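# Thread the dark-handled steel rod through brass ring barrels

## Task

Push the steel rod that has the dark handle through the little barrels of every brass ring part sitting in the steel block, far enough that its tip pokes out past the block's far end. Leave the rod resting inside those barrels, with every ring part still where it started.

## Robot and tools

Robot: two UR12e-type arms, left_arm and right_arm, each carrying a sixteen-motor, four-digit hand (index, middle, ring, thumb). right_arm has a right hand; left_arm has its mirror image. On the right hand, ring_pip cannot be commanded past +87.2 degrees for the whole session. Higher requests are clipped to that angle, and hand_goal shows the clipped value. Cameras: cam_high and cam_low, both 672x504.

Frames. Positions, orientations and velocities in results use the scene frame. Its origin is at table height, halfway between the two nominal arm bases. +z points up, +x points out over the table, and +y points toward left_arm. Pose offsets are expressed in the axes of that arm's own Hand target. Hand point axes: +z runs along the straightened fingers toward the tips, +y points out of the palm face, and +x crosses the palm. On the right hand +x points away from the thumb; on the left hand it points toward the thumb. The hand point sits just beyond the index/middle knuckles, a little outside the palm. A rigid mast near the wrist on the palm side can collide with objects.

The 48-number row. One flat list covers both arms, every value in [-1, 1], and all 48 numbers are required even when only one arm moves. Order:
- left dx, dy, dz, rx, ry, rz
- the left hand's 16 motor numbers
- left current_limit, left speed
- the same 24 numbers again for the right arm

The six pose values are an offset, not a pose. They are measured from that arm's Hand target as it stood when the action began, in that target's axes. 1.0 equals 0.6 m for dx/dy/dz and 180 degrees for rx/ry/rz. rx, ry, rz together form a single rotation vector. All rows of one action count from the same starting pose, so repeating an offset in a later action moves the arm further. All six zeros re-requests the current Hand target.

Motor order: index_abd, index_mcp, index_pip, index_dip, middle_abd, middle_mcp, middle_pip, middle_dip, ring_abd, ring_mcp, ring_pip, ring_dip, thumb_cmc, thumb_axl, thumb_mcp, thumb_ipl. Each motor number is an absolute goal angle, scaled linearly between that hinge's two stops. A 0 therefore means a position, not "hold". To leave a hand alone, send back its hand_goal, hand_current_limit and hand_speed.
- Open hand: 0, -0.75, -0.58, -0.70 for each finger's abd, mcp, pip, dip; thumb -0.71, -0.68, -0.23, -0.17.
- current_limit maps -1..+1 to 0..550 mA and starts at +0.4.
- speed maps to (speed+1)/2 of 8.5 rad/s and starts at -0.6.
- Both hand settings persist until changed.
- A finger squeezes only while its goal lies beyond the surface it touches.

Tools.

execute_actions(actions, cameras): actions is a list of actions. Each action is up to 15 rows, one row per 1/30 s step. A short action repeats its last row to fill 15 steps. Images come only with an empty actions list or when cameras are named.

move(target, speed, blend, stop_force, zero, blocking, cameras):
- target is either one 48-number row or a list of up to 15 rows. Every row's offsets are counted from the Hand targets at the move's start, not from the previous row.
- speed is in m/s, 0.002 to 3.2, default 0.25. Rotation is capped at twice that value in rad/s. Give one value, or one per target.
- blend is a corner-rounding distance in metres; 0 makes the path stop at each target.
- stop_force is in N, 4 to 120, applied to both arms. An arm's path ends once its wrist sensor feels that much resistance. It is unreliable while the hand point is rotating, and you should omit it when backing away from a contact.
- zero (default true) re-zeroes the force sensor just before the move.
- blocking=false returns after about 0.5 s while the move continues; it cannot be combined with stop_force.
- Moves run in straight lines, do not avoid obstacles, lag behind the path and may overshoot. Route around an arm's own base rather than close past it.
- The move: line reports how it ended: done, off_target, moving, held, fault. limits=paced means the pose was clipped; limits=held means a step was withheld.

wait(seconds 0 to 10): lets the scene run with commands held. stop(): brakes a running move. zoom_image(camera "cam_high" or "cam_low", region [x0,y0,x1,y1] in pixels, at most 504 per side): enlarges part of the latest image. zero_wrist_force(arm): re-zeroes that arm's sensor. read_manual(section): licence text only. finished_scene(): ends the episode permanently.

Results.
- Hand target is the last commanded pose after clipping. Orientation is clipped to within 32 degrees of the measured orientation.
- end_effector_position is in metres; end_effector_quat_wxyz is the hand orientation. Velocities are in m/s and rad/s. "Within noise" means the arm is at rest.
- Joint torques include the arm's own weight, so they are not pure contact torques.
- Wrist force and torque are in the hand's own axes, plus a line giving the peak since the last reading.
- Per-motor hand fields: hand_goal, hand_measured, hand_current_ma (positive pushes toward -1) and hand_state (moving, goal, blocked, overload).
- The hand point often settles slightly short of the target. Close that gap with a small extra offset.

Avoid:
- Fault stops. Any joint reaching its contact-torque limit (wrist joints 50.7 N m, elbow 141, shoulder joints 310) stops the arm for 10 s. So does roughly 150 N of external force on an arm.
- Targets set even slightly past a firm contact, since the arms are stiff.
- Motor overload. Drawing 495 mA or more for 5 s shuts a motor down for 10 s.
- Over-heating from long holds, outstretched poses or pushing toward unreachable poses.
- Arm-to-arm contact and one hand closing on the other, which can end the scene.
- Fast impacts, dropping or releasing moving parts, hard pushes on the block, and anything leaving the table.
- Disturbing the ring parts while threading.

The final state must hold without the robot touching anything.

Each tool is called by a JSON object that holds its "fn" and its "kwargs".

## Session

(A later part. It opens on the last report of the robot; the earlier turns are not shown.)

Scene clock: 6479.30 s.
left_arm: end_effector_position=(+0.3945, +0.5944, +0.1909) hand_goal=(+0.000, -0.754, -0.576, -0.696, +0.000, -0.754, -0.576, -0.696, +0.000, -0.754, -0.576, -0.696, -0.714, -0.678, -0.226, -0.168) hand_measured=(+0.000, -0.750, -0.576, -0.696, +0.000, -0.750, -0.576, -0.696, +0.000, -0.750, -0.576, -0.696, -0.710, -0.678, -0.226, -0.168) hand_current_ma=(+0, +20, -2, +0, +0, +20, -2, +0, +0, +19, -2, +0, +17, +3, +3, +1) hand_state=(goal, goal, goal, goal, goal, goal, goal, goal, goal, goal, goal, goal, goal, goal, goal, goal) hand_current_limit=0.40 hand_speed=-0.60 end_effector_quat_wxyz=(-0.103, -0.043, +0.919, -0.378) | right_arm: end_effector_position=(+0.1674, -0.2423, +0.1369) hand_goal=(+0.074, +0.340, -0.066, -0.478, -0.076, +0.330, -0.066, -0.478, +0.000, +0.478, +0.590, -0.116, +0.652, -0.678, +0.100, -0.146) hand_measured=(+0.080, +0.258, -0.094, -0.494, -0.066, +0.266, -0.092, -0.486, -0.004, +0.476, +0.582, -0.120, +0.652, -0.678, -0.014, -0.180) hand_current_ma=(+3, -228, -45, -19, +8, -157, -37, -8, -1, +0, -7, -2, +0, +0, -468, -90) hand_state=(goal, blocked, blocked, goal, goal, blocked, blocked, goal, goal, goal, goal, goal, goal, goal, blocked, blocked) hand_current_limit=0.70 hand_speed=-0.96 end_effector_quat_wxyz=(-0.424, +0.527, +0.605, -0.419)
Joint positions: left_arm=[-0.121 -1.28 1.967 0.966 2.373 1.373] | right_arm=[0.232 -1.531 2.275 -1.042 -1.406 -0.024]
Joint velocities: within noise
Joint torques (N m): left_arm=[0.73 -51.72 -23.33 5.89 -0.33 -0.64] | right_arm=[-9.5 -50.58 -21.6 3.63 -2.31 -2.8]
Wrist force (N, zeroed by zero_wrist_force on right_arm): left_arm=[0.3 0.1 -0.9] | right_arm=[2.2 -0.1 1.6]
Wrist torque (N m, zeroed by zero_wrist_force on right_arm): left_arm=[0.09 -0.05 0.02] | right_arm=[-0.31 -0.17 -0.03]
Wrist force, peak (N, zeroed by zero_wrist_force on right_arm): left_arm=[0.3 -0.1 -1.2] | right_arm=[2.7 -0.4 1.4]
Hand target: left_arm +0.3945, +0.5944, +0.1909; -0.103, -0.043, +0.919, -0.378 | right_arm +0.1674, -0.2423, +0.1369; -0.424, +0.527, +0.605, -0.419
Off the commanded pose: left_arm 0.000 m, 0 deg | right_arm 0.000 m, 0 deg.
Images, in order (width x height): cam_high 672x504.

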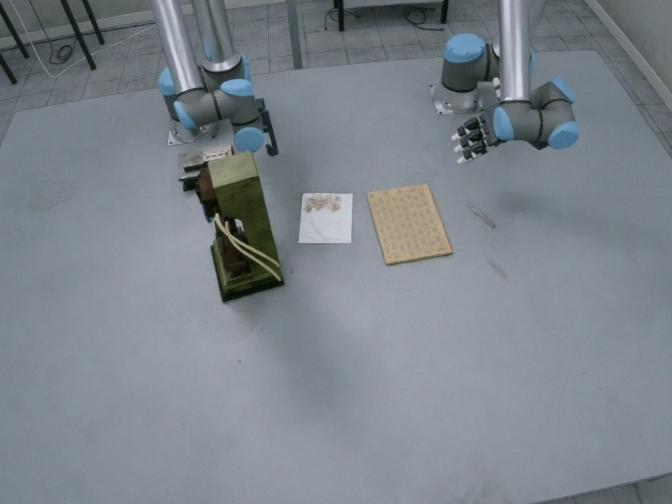

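{"fn": "move", "kwargs": {"target": [0,0,0,0,0,0,0,-0.754,-0.576,-0.696,0,-0.754,-0.576,-0.696,0,-0.754,-0.576,-0.696,-0.714,-0.678,-0.226,-0.168,0.4,-0.6,-0.00006,0.0008,0.00024,0,0,0,0.075,0.34,-0.0657,-0.4783,-0.075,0.33,-0.0657,-0.4783,0,0.479,0.591,-0.116,0.653,-0.678,0.1,-0.146,0.7,-0.96], "speed": 0.006}}

{"fn": "move", "kwargs": {"target": [0,0,0,0,0,0,0,-0.754,-0.576,-0.696,0,-0.754,-0.576,-0.696,0,-0.754,-0.576,-0.696,-0.714,-0.678,-0.226,-0.168,0.4,-0.6,-0.00006,0.0008,0.00024,0,0,0,0.075,0.34,-0.0657,-0.4783,-0.075,0.33,-0.0657,-0.4783,0,0.479,0.591,-0.116,0.653,-0.678,0.1,-0.146,0.7,-0.96], "speed": 0.006, "cameras": ["cam_high"]}}

{"fn": "zoom_image", "kwargs": {"camera": "cam_high", "region": [194, 141, 238, 167]}}

Scene clock: 6505.97 s.
left_arm: end_effector_position=(+0.3945, +0.5944, +0.1909) hand_goal=(+0.000, -0.754, -0.576, -0.696, +0.000, -0.754, -0.576, -0.696, +0.000, -0.754, -0.576, -0.696, -0.714, -0.678, -0.226, -0.168) hand_measured=(+0.000, -0.750, -0.576, -0.696, +0.000, -0.750, -0.576, -0.696, +0.000, -0.750, -0.576, -0.696, -0.710, -0.678, -0.226, -0.168) hand_current_ma=(+0, +20, -2, +0, +0, +20, -2, +0, +0, +19, -2, +0, +17, +3, +3, +1) hand_state=(goal, goal, goal, goal, goal, goal, goal, goal, goal, goal, goal, goal, goal, goal, goal, goal) hand_current_limit=0.40 hand_speed=-0.60 end_effector_quat_wxyz=(-0.103, -0.043, +0.919, -0.378) | right_arm: end_effector_position=(+0.1674, -0.2423, +0.1364) hand_goal=(+0.074, +0.340, -0.066, -0.478, -0.076, +0.330, -0.066, -0.478, +0.000, +0.478, +0.590, -0.116, +0.652, -0.678, +0.100, -0.146) hand_measured=(+0.080, +0.258, -0.094, -0.494, -0.066, +0.266, -0.092, -0.486, -0.004, +0.476, +0.582, -0.120, +0.652, -0.678, -0.014, -0.180) hand_current_ma=(+3, -228, -45, -19, +8, -157, -37, -8, -1, +0, -7, -2, +0, +0, -468, -90) hand_state=(goal, blocked, blocked, goal, goal, blocked, blocked, goal, goal, goal, goal, goal, goal, goal, blocked, blocked) hand_current_limit=0.70 hand_speed=-0.96 end_effector_quat_wxyz=(-0.424, +0.527, +0.605, -0.419)
Joint positions: left_arm=[-0.121 -1.28 1.967 0.966 2.373 1.373] | right_arm=[0.232 -1.53 2.276 -1.043 -1.406 -0.024]
Joint torques (N m): left_arm=[0.98 -48.88 -24.1 5.63 -0.24 -0.86] | right_arm=[-10.32 -22.48 -21.19 -1.72 -2.09 -2.89]
Wrist force (N, zeroed by zero_wrist_force on right_arm): left_arm=[0.3 -0.3 -0.9] | right_arm=[1.5 -0.5 1.9]
Wrist torque (N m, zeroed by zero_wrist_force on right_arm): left_arm=[0.04 -0.06 0.03] | right_arm=[-0.35 -0.15 0.01]
Wrist force, peak (N, zeroed by zero_wrist_force on right_arm): left_arm=[-0.1 -0.1 -1.2] | right_arm=[2.4 -0.5 2.0]
Hand target: left_arm +0.3945, +0.5944, +0.1909; -0.103, -0.043, +0.919, -0.378 | right_arm +0.1674, -0.2423, +0.1364; -0.424, +0.527, +0.605, -0.419
Off the commanded pose: left_arm 0.000 m, 0 deg | right_arm 0.000 m, 0 deg.
move: done

Scene clock: 6506.67 s.
left_arm: end_effector_position=(+0.3945, +0.5944, +0.1909) hand_goal=(+0.000, -0.754, -0.576, -0.696, +0.000, -0.754, -0.576, -0.696, +0.000, -0.754, -0.576, -0.696, -0.714, -0.678, -0.226, -0.168) hand_measured=(+0.000, -0.750, -0.576, -0.696, +0.000, -0.750, -0.576, -0.696, +0.000, -0.750, -0.576, -0.696, -0.710, -0.678, -0.226, -0.168) hand_current_ma=(+0, +20, -2, +0, +0, +20, -2, +0, +0, +19, -2, +0, +17, +3, +3, +1) hand_state=(goal, goal, goal, goal, goal, goal, goal, goal, goal, goal, goal, goal, goal, goal, goal, goal) hand_current_limit=0.40 hand_speed=-0.60 end_effector_quat_wxyz=(-0.103, -0.043, +0.919, -0.378) | right_arm: end_effector_position=(+0.1674, -0.2423, +0.1359) hand_goal=(+0.074, +0.340, -0.066, -0.478, -0.076, +0.330, -0.066, -0.478, +0.000, +0.478, +0.590, -0.116, +0.652, -0.678, +0.100, -0.146) hand_measured=(+0.080, +0.258, -0.094, -0.494, -0.066, +0.266, -0.092, -0.486, -0.004, +0.476, +0.582, -0.120, +0.652, -0.678, -0.014, -0.180) hand_current_ma=(+3, -228, -45, -19, +8, -157, -37, -8, -1, +0, -7, -2, +0, +0, -467, -90) hand_state=(goal, blocked, blocked, goal, goal, blocked, blocked, goal, goal, goal, goal, goal, goal, goal, blocked, blocked) hand_current_limit=0.70 hand_speed=-0.96 end_effector_quat_wxyz=(-0.424, +0.527, +0.605, -0.419)
Joint positions: left_arm=[-0.121 -1.28 1.967 0.966 2.373 1.373] | right_arm=[0.232 -1.529 2.276 -1.044 -1.406 -0.024]
Joint torques (N m): left_arm=[0.48 -53.62 -24.4 5.74 -0.12 -0.52] | right_arm=[-10.27 -23.96 -21.31 -2.1 -1.84 -2.89]
Wrist force (N, zeroed by zero_wrist_force on right_arm): left_arm=[0.3 -0.1 -0.7] | right_arm=[1.2 -0.9 1.7]
Wrist torque (N m, zeroed by zero_wrist_force on right_arm): left_arm=[0.05 -0.05 0.02] | right_arm=[-0.35 -0.12 0.03]
Wrist force, peak (N, zeroed by zero_wrist_force on right_arm): left_arm=[0.1 0.1 -1.1] | right_arm=[2.1 -0.5 1.6]
Hand target: left_arm +0.3945, +0.5944, +0.1909; -0.103, -0.043, +0.919, -0.378 | right_arm +0.1674, -0.2423, +0.1359; -0.424, +0.527, +0.605, -0.419
Off the commanded pose: left_arm 0.000 m, 0 deg | right_arm 0.000 m, 0 deg.
move: done
Images, in order (width x height): cam_high 672x504.

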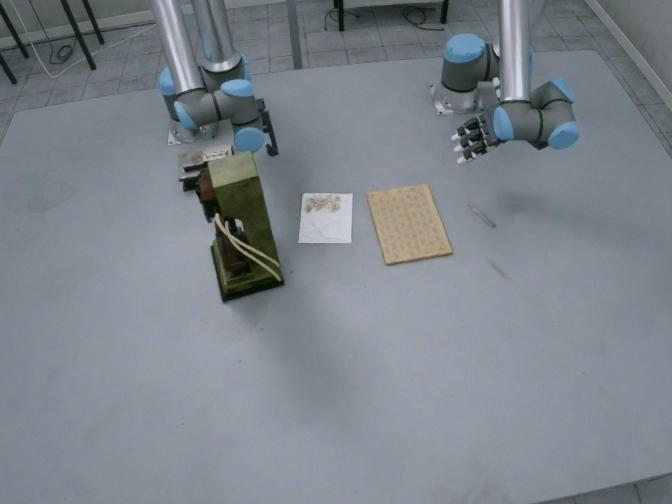

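Scaled by 11.455.

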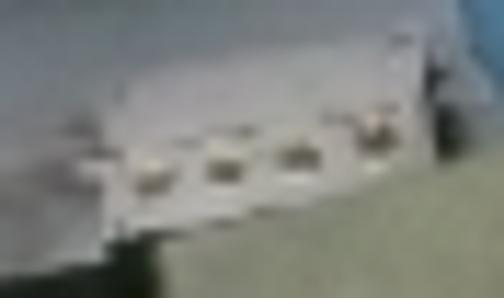

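{"fn": "move", "kwargs": {"target": [0,0,0,0,0,0,0,-0.754,-0.576,-0.696,0,-0.754,-0.576,-0.696,0,-0.754,-0.576,-0.696,-0.714,-0.678,-0.226,-0.168,0.4,-0.6,-0.00006,0.0008,0.00024,0,0,0,0.075,0.34,-0.0657,-0.4783,-0.075,0.33,-0.0657,-0.4783,0,0.479,0.591,-0.116,0.653,-0.678,0.1,-0.146,0.7,-0.96], "speed": 0.006}}

{"fn": "move", "kwargs": {"target": [0,0,0,0,0,0,0,-0.754,-0.576,-0.696,0,-0.754,-0.576,-0.696,0,-0.754,-0.576,-0.696,-0.714,-0.678,-0.226,-0.168,0.4,-0.6,-0.00166,-0.00012,0.00001,0,0,0,0.075,0.34,-0.0657,-0.4783,-0.075,0.33,-0.0657,-0.4783,0,0.479,0.591,-0.116,0.653,-0.678,0.1,-0.146,0.7,-0.96], "speed": 0.006, "cameras": ["cam_high"]}}

{"fn": "zoom_image", "kwargs": {"camera": "cam_high", "region": [194, 141, 238, 167]}}

Scene clock: 6516.10 s.
left_arm: end_effector_position=(+0.3945, +0.5944, +0.1909) hand_goal=(+0.000, -0.754, -0.576, -0.696, +0.000, -0.754, -0.576, -0.696, +0.000, -0.754, -0.576, -0.696, -0.714, -0.678, -0.226, -0.168) hand_measured=(+0.000, -0.750, -0.576, -0.696, +0.000, -0.750, -0.576, -0.696, +0.000, -0.750, -0.576, -0.696, -0.710, -0.678, -0.226, -0.168) hand_current_ma=(+0, +20, -2, +0, +0, +20, -2, +0, +0, +19, -2, +0, +17, +3, +3, +1) hand_state=(goal, goal, goal, goal, goal, goal, goal, goal, goal, goal, goal, goal, goal, goal, goal, goal) hand_current_limit=0.40 hand_speed=-0.60 end_effector_quat_wxyz=(-0.103, -0.043, +0.919, -0.378) | right_arm: end_effector_position=(+0.1674, -0.2423, +0.1354) hand_goal=(+0.074, +0.340, -0.066, -0.478, -0.076, +0.330, -0.066, -0.478, +0.000, +0.478, +0.590, -0.116, +0.652, -0.678, +0.100, -0.146) hand_measured=(+0.080, +0.258, -0.094, -0.494, -0.066, +0.266, -0.092, -0.486, -0.004, +0.476, +0.582, -0.120, +0.652, -0.678, -0.014, -0.180) hand_current_ma=(+3, -228, -45, -19, +8, -157, -37, -8, -1, +0, -7, -2, +0, +0, -468, -90) hand_state=(goal, blocked, blocked, goal, goal, blocked, blocked, goal, goal, goal, goal, goal, goal, goal, blocked, blocked) hand_current_limit=0.70 hand_speed=-0.96 end_effector_quat_wxyz=(-0.424, +0.527, +0.605, -0.419)
Joint positions: left_arm=[-0.121 -1.28 1.967 0.966 2.373 1.373] | right_arm=[0.232 -1.529 2.277 -1.046 -1.406 -0.024]
Joint torques (N m): left_arm=[-2.96 -49.22 -24.1 5.21 0.19 -0.65] | right_arm=[-9.66 -22.61 -21.07 -1.94 -1.15 -2.99]
Wrist force (N, zeroed by zero_wrist_force on right_arm): left_arm=[0.2 -0.1 -0.8] | right_arm=[1.1 -1.1 1.7]
Wrist torque (N m, zeroed by zero_wrist_force on right_arm): left_arm=[0.05 -0.04 0.02] | right_arm=[-0.36 -0.11 0.04]
Wrist force, peak (N, zeroed by zero_wrist_force on right_arm): left_arm=[0.2 -0.1 -1.1] | right_arm=[1.2 -1.3 2.1]
Hand target: left_arm +0.3945, +0.5944, +0.1909; -0.103, -0.043, +0.919, -0.378 | right_arm +0.1674, -0.2423, +0.1354; -0.424, +0.527, +0.605, -0.419
Off the commanded pose: left_arm 0.000 m, 0 deg | right_arm 0.000 m, 0 deg.
move: done

Scene clock: 6516.80 s.
left_arm: end_effector_position=(+0.3945, +0.5944, +0.1909) hand_goal=(+0.000, -0.754, -0.576, -0.696, +0.000, -0.754, -0.576, -0.696, +0.000, -0.754, -0.576, -0.696, -0.714, -0.678, -0.226, -0.168) hand_measured=(+0.000, -0.750, -0.576, -0.696, +0.000, -0.750, -0.576, -0.696, +0.000, -0.750, -0.576, -0.696, -0.710, -0.678, -0.226, -0.168) hand_current_ma=(+0, +20, -2, +0, +0, +20, -2, +0, +0, +19, -2, +0, +17, +3, +3, +1) hand_state=(goal, goal, goal, goal, goal, goal, goal, goal, goal, goal, goal, goal, goal, goal, goal, goal) hand_current_limit=0.40 hand_speed=-0.60 end_effector_quat_wxyz=(-0.103, -0.043, +0.919, -0.378) | right_arm: end_effector_position=(+0.1674, -0.2432, +0.1354) hand_goal=(+0.074, +0.340, -0.066, -0.478, -0.076, +0.330, -0.066, -0.478, +0.000, +0.478, +0.590, -0.116, +0.652, -0.678, +0.100, -0.146) hand_measured=(+0.082, +0.258, -0.094, -0.494, -0.066, +0.268, -0.092, -0.486, -0.004, +0.476, +0.582, -0.120, +0.654, -0.678, -0.014, -0.180) hand_current_ma=(+5, -228, -45, -19, +8, -155, -37, -8, -1, +0, -7, -2, +1, +0, -467, -90) hand_state=(goal, blocked, blocked, goal, goal, blocked, blocked, goal, goal, goal, goal, goal, goal, goal, blocked, blocked) hand_current_limit=0.70 hand_speed=-0.96 end_effector_quat_wxyz=(-0.424, +0.527, +0.605, -0.419)
Joint positions: left_arm=[-0.121 -1.28 1.967 0.966 2.373 1.373] | right_arm=[0.23 -1.529 2.278 -1.046 -1.407 -0.025]
Joint torques (N m): left_arm=[0.85 -51.55 -23.78 5.67 0.11 -0.89] | right_arm=[-11.43 -50.19 -21.2 -0.84 -2.47 -2.8]
Wrist force (N, zeroed by zero_wrist_force on right_arm): left_arm=[0.1 -0.1 -0.8] | right_arm=[2.4 -0.8 1.2]
Wrist torque (N m, zeroed by zero_wrist_force on right_arm): left_arm=[0.05 -0.03 0.01] | right_arm=[-0.34 -0.17 -0.01]
Wrist force, peak (N, zeroed by zero_wrist_force on right_arm): left_arm=[0.2 -0.2 -1.1] | right_arm=[2.5 -0.6 1.4]
Hand target: left_arm +0.3945, +0.5944, +0.1909; -0.103, -0.043, +0.919, -0.378 | right_arm +0.1674, -0.2433, +0.1354; -0.424, +0.527, +0.605, -0.419
Off the commanded pose: left_arm 0.000 m, 0 deg | right_arm 0.000 m, 0 deg.
move: done
Images, in order (width x height): cam_high 672x504.

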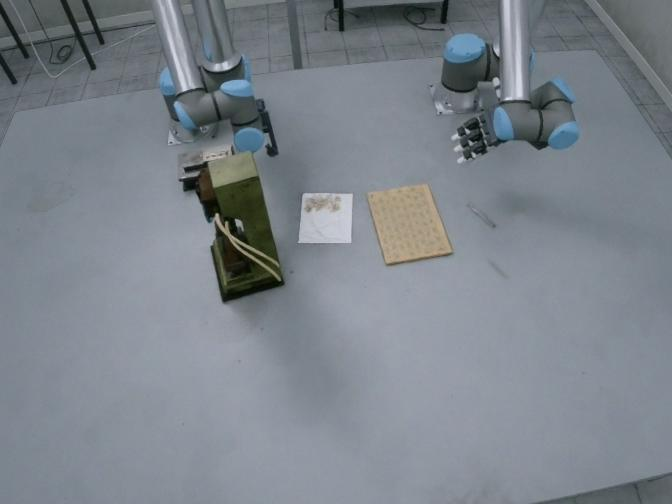

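Scaled by 11.455.

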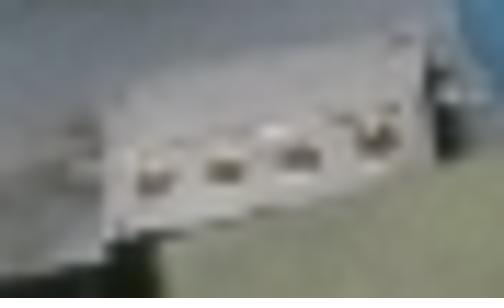

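{"fn": "move", "kwargs": {"target": [0,0,0,0,0,0,0,-0.754,-0.576,-0.696,0,-0.754,-0.576,-0.696,0,-0.754,-0.576,-0.696,-0.714,-0.678,-0.226,-0.168,0.4,-0.6,-0.00004,0.00014,-0.00048,0,0,0,0.075,0.34,-0.0657,-0.4783,-0.075,0.33,-0.0657,-0.4783,0,0.479,0.591,-0.116,0.653,-0.678,0.1,-0.146,0.7,-0.96], "speed": 0.006}}

{"fn": "move", "kwargs": {"target": [0,0,0,0,0,0,0,-0.754,-0.576,-0.696,0,-0.754,-0.576,-0.696,0,-0.754,-0.576,-0.696,-0.714,-0.678,-0.226,-0.168,0.4,-0.6,-0.00083,-0.00006,0.0,0,0,0,0.075,0.34,-0.0657,-0.4783,-0.075,0.33,-0.0657,-0.4783,0,0.479,0.591,-0.116,0.653,-0.678,0.1,-0.146,0.7,-0.96], "speed": 0.006}}

Scene clock: 6530.50 s.
left_arm: end_effector_position=(+0.3945, +0.5944, +0.1909) hand_goal=(+0.000, -0.754, -0.576, -0.696, +0.000, -0.754, -0.576, -0.696, +0.000, -0.754, -0.576, -0.696, -0.714, -0.678, -0.226, -0.168) hand_measured=(+0.000, -0.750, -0.576, -0.696, +0.000, -0.750, -0.576, -0.696, +0.000, -0.750, -0.576, -0.696, -0.710, -0.678, -0.226, -0.168) hand_current_ma=(+0, +20, -2, +0, +0, +20, -2, +0, +0, +19, -2, +0, +17, +3, +3, +1) hand_state=(goal, goal, goal, goal, goal, goal, goal, goal, goal, goal, goal, goal, goal, goal, goal, goal) hand_current_limit=0.40 hand_speed=-0.60 end_effector_quat_wxyz=(-0.103, -0.043, +0.919, -0.378) | right_arm: end_effector_position=(+0.1677, -0.2433, +0.1354) hand_goal=(+0.074, +0.340, -0.066, -0.478, -0.076, +0.330, -0.066, -0.478, +0.000, +0.478, +0.590, -0.116, +0.652, -0.678, +0.100, -0.146) hand_measured=(+0.080, +0.258, -0.094, -0.494, -0.066, +0.268, -0.092, -0.486, -0.004, +0.476, +0.582, -0.120, +0.652, -0.678, -0.014, -0.180) hand_current_ma=(+3, -228, -45, -19, +7, -155, -37, -8, -1, +0, -7, -2, +0, +0, -467, -90) hand_state=(goal, blocked, blocked, goal, goal, blocked, blocked, goal, goal, goal, goal, goal, goal, goal, blocked, blocked) hand_current_limit=0.70 hand_speed=-0.96 end_effector_quat_wxyz=(-0.424, +0.527, +0.605, -0.419)
Joint positions: left_arm=[-0.121 -1.28 1.967 0.966 2.373 1.373] | right_arm=[0.23 -1.529 2.277 -1.046 -1.408 -0.025]
Joint torques (N m): left_arm=[1.65 -53.5 -24.21 5.68 -0.29 -0.73] | right_arm=[-10.09 -24.07 -34.18 3.17 -2.04 -2.92]
Wrist force (N, zeroed by zero_wrist_force on right_arm): left_arm=[0.2 0.0 -0.8] | right_arm=[0.7 -1.0 1.9]
Wrist torque (N m, zeroed by zero_wrist_force on right_arm): left_arm=[0.07 -0.04 0.01] | right_arm=[-0.33 -0.08 0.04]
Wrist force, peak (N, zeroed by zero_wrist_force on right_arm): left_arm=[0.2 -0.3 -1.1] | right_arm=[2.6 -0.7 1.6]
Hand target: left_arm +0.3945, +0.5944, +0.1909; -0.103, -0.043, +0.919, -0.378 | right_arm +0.1677, -0.2433, +0.1354; -0.424, +0.527, +0.605, -0.419
Off the commanded pose: left_arm 0.000 m, 0 deg | right_arm 0.000 m, 0 deg.
move: done

Scene clock: 6531.20 s.
left_arm: end_effector_position=(+0.3945, +0.5944, +0.1909) hand_goal=(+0.000, -0.754, -0.576, -0.696, +0.000, -0.754, -0.576, -0.696, +0.000, -0.754, -0.576, -0.696, -0.714, -0.678, -0.226, -0.168) hand_measured=(+0.000, -0.750, -0.576, -0.696, +0.000, -0.750, -0.576, -0.696, +0.000, -0.750, -0.576, -0.696, -0.710, -0.678, -0.226, -0.168) hand_current_ma=(+0, +20, -2, +0, +0, +20, -2, +0, +0, +19, -2, +0, +17, +3, +3, +1) hand_state=(goal, goal, goal, goal, goal, goal, goal, goal, goal, goal, goal, goal, goal, goal, goal, goal) hand_current_limit=0.40 hand_speed=-0.60 end_effector_quat_wxyz=(-0.103, -0.043, +0.919, -0.378) | right_arm: end_effector_position=(+0.1678, -0.2437, +0.1354) hand_goal=(+0.074, +0.340, -0.066, -0.478, -0.076, +0.330, -0.066, -0.478, +0.000, +0.478, +0.590, -0.116, +0.652, -0.678, +0.100, -0.146) hand_measured=(+0.078, +0.258, -0.094, -0.494, -0.068, +0.268, -0.092, -0.486, -0.004, +0.476, +0.582, -0.120, +0.652, -0.678, -0.014, -0.180) hand_current_ma=(+2, -228, -45, -19, +5, -155, -37, -8, -1, +0, -7, -2, +0, +0, -468, -90) hand_state=(goal, blocked, blocked, goal, goal, blocked, blocked, goal, goal, goal, goal, goal, goal, goal, blocked, blocked) hand_current_limit=0.70 hand_speed=-0.96 end_effector_quat_wxyz=(-0.424, +0.527, +0.605, -0.419)
Joint positions: left_arm=[-0.121 -1.28 1.967 0.966 2.373 1.373] | right_arm=[0.229 -1.529 2.278 -1.045 -1.409 -0.025]
Joint torques (N m): left_arm=[-0.53 -51.38 -24.91 5.5 -0.32 -0.9] | right_arm=[-10.58 -48.43 -21.71 3.28 -2.06 -3.18]
Wrist force (N, zeroed by zero_wrist_force on right_arm): left_arm=[0.1 0.2 -0.8] | right_arm=[0.8 -1.1 1.9]
Wrist torque (N m, zeroed by zero_wrist_force on right_arm): left_arm=[0.09 -0.02 0.00] | right_arm=[-0.36 -0.09 0.05]
Wrist force, peak (N, zeroed by zero_wrist_force on right_arm): left_arm=[0.1 -0.1 -1.2] | right_arm=[0.9 -0.9 2.2]
Hand target: left_arm +0.3945, +0.5944, +0.1909; -0.103, -0.043, +0.919, -0.378 | right_arm +0.1678, -0.2438, +0.1354; -0.424, +0.527, +0.605, -0.419
Off the commanded pose: left_arm 0.000 m, 0 deg | right_arm 0.000 m, 0 deg.
move: done

{"fn": "move", "kwargs": {"target": [0,0,0,0,0,0,0,-0.754,-0.576,-0.696,0,-0.754,-0.576,-0.696,0,-0.754,-0.576,-0.696,-0.714,-0.678,-0.226,-0.168,0.4,-0.6,-0.00167,-0.00007,-0.00012,0,0,0,0.075,0.34,-0.0657,-0.4783,-0.075,0.33,-0.0657,-0.4783,0,0.479,0.591,-0.116,0.653,-0.678,0.1,-0.146,0.7,-0.96], "speed": 0.006}}

{"fn": "move", "kwargs": {"target": [0,0,0,0,0,0,0,-0.754,-0.576,-0.696,0,-0.754,-0.576,-0.696,0,-0.754,-0.576,-0.696,-0.714,-0.678,-0.226,-0.168,0.4,-0.6,-0.00167,-0.00007,-0.00012,0,0,0,0.075,0.34,-0.0657,-0.4783,-0.075,0.33,-0.0657,-0.4783,0,0.479,0.591,-0.116,0.653,-0.678,0.1,-0.146,0.7,-0.96], "speed": 0.006, "cameras": ["cam_high"]}}

{"fn": "zoom_image", "kwargs": {"camera": "cam_high", "region": [194, 141, 238, 167]}}

Scene clock: 6540.20 s.
left_arm: end_effector_position=(+0.3945, +0.5944, +0.1909) hand_goal=(+0.000, -0.754, -0.576, -0.696, +0.000, -0.754, -0.576, -0.696, +0.000, -0.754, -0.576, -0.696, -0.714, -0.678, -0.226, -0.168) hand_measured=(+0.000, -0.750, -0.576, -0.696, +0.000, -0.750, -0.576, -0.696, +0.000, -0.750, -0.576, -0.696, -0.710, -0.678, -0.226, -0.168) hand_current_ma=(+0, +20, -2, +0, +0, +20, -2, +0, +0, +19, -2, +0, +17, +3, +3, +1) hand_state=(goal, goal, goal, goal, goal, goal, goal, goal, goal, goal, goal, goal, goal, goal, goal, goal) hand_current_limit=0.40 hand_speed=-0.60 end_effector_quat_wxyz=(-0.103, -0.043, +0.919, -0.378) | right_arm: end_effector_position=(+0.1679, -0.2447, +0.1354) hand_goal=(+0.074, +0.340, -0.066, -0.478, -0.076, +0.330, -0.066, -0.478, +0.000, +0.478, +0.590, -0.116, +0.652, -0.678, +0.100, -0.146) hand_measured=(+0.078, +0.258, -0.094, -0.494, -0.068, +0.268, -0.092, -0.486, -0.004, +0.476, +0.582, -0.120, +0.652, -0.678, -0.014, -0.180) hand_current_ma=(+2, -228, -45, -19, +5, -155, -37, -8, -1, +0, -7, -2, +0, +0, -467, -90) hand_state=(goal, blocked, blocked, goal, goal, blocked, blocked, goal, goal, goal, goal, goal, goal, goal, blocked, blocked) hand_current_limit=0.70 hand_speed=-0.96 end_effector_quat_wxyz=(-0.424, +0.527, +0.605, -0.419)
Joint positions: left_arm=[-0.121 -1.28 1.967 0.966 2.373 1.373] | right_arm=[0.227 -1.53 2.278 -1.045 -1.41 -0.026]
Joint torques (N m): left_arm=[1.2 -50.54 -24.53 5.82 -0.24 -0.63] | right_arm=[-12.34 -50.49 -21.26 3.34 -1.96 -3.23]
Wrist force (N, zeroed by zero_wrist_force on right_arm): left_arm=[0.1 -0.1 -0.8] | right_arm=[0.9 -0.9 2.0]
Wrist torque (N m, zeroed by zero_wrist_force on right_arm): left_arm=[0.06 -0.02 0.00] | right_arm=[-0.33 -0.11 0.07]
Wrist force, peak (N, zeroed by zero_wrist_force on right_arm): left_arm=[0.1 -0.1 -1.2] | right_arm=[0.9 -1.0 2.3]
Hand target: left_arm +0.3945, +0.5944, +0.1909; -0.103, -0.043, +0.919, -0.378 | right_arm +0.1679, -0.2447, +0.1354; -0.424, +0.527, +0.605, -0.419
Off the commanded pose: left_arm 0.000 m, 0 deg | right_arm 0.000 m, 0 deg.
move: done

Scene clock: 6540.90 s.
left_arm: end_effector_position=(+0.3945, +0.5944, +0.1909) hand_goal=(+0.000, -0.754, -0.576, -0.696, +0.000, -0.754, -0.576, -0.696, +0.000, -0.754, -0.576, -0.696, -0.714, -0.678, -0.226, -0.168) hand_measured=(+0.000, -0.750, -0.576, -0.696, +0.000, -0.750, -0.576, -0.696, +0.000, -0.750, -0.576, -0.696, -0.710, -0.678, -0.226, -0.168) hand_current_ma=(+0, +20, -2, +0, +0, +20, -2, +0, +0, +19, -2, +0, +17, +3, +3, +1) hand_state=(goal, goal, goal, goal, goal, goal, goal, goal, goal, goal, goal, goal, goal, goal, goal, goal) hand_current_limit=0.40 hand_speed=-0.60 end_effector_quat_wxyz=(-0.103, -0.043, +0.919, -0.378) | right_arm: end_effector_position=(+0.1680, -0.2457, +0.1354) hand_goal=(+0.074, +0.340, -0.066, -0.478, -0.076, +0.330, -0.066, -0.478, +0.000, +0.478, +0.590, -0.116, +0.652, -0.678, +0.100, -0.146) hand_measured=(+0.078, +0.258, -0.094, -0.494, -0.068, +0.268, -0.092, -0.486, -0.004, +0.476, +0.582, -0.120, +0.652, -0.678, -0.014, -0.180) hand_current_ma=(+2, -228, -45, -19, +5, -155, -37, -8, -1, +0, -7, -2, +0, +0, -468, -90) hand_state=(goal, blocked, blocked, goal, goal, blocked, blocked, goal, goal, goal, goal, goal, goal, goal, blocked, blocked) hand_current_limit=0.70 hand_speed=-0.96 end_effector_quat_wxyz=(-0.424, +0.527, +0.605, -0.419)
Joint positions: left_arm=[-0.121 -1.28 1.967 0.966 2.373 1.373] | right_arm=[0.224 -1.531 2.279 -1.045 -1.412 -0.026]
Joint torques (N m): left_arm=[0.92 -52.54 -23.9 5.46 -0.28 -0.9] | right_arm=[-10.44 -50.46 -21.6 3.25 -1.86 -3.04]
Wrist force (N, zeroed by zero_wrist_force on right_arm): left_arm=[0.2 -0.2 -1.0] | right_arm=[0.7 -0.7 1.9]
Wrist torque (N m, zeroed by zero_wrist_force on right_arm): left_arm=[0.05 -0.05 0.02] | right_arm=[-0.29 -0.09 0.07]
Wrist force, peak (N, zeroed by zero_wrist_force on right_arm): left_arm=[0.3 0.0 -1.0] | right_arm=[0.6 -1.1 2.2]
Hand target: left_arm +0.3945, +0.5944, +0.1909; -0.103, -0.043, +0.919, -0.378 | right_arm +0.1680, -0.2457, +0.1354; -0.424, +0.527, +0.605, -0.419
Off the commanded pose: left_arm 0.000 m, 0 deg | right_arm 0.000 m, 0 deg.
move: done
Images, in order (width x height): cam_high 672x504.

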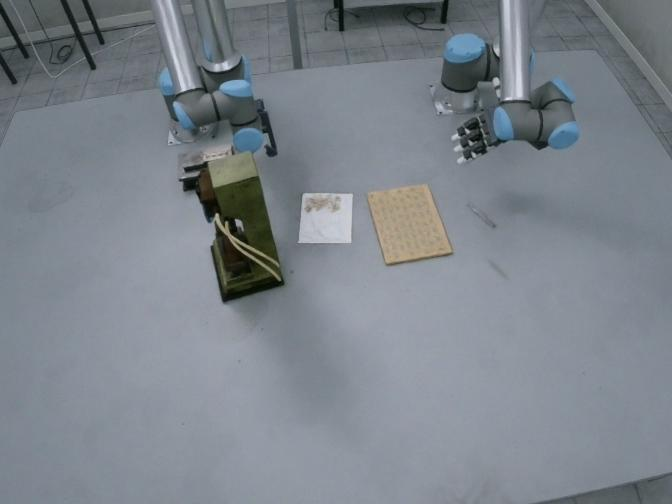

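Scaled by 11.455.

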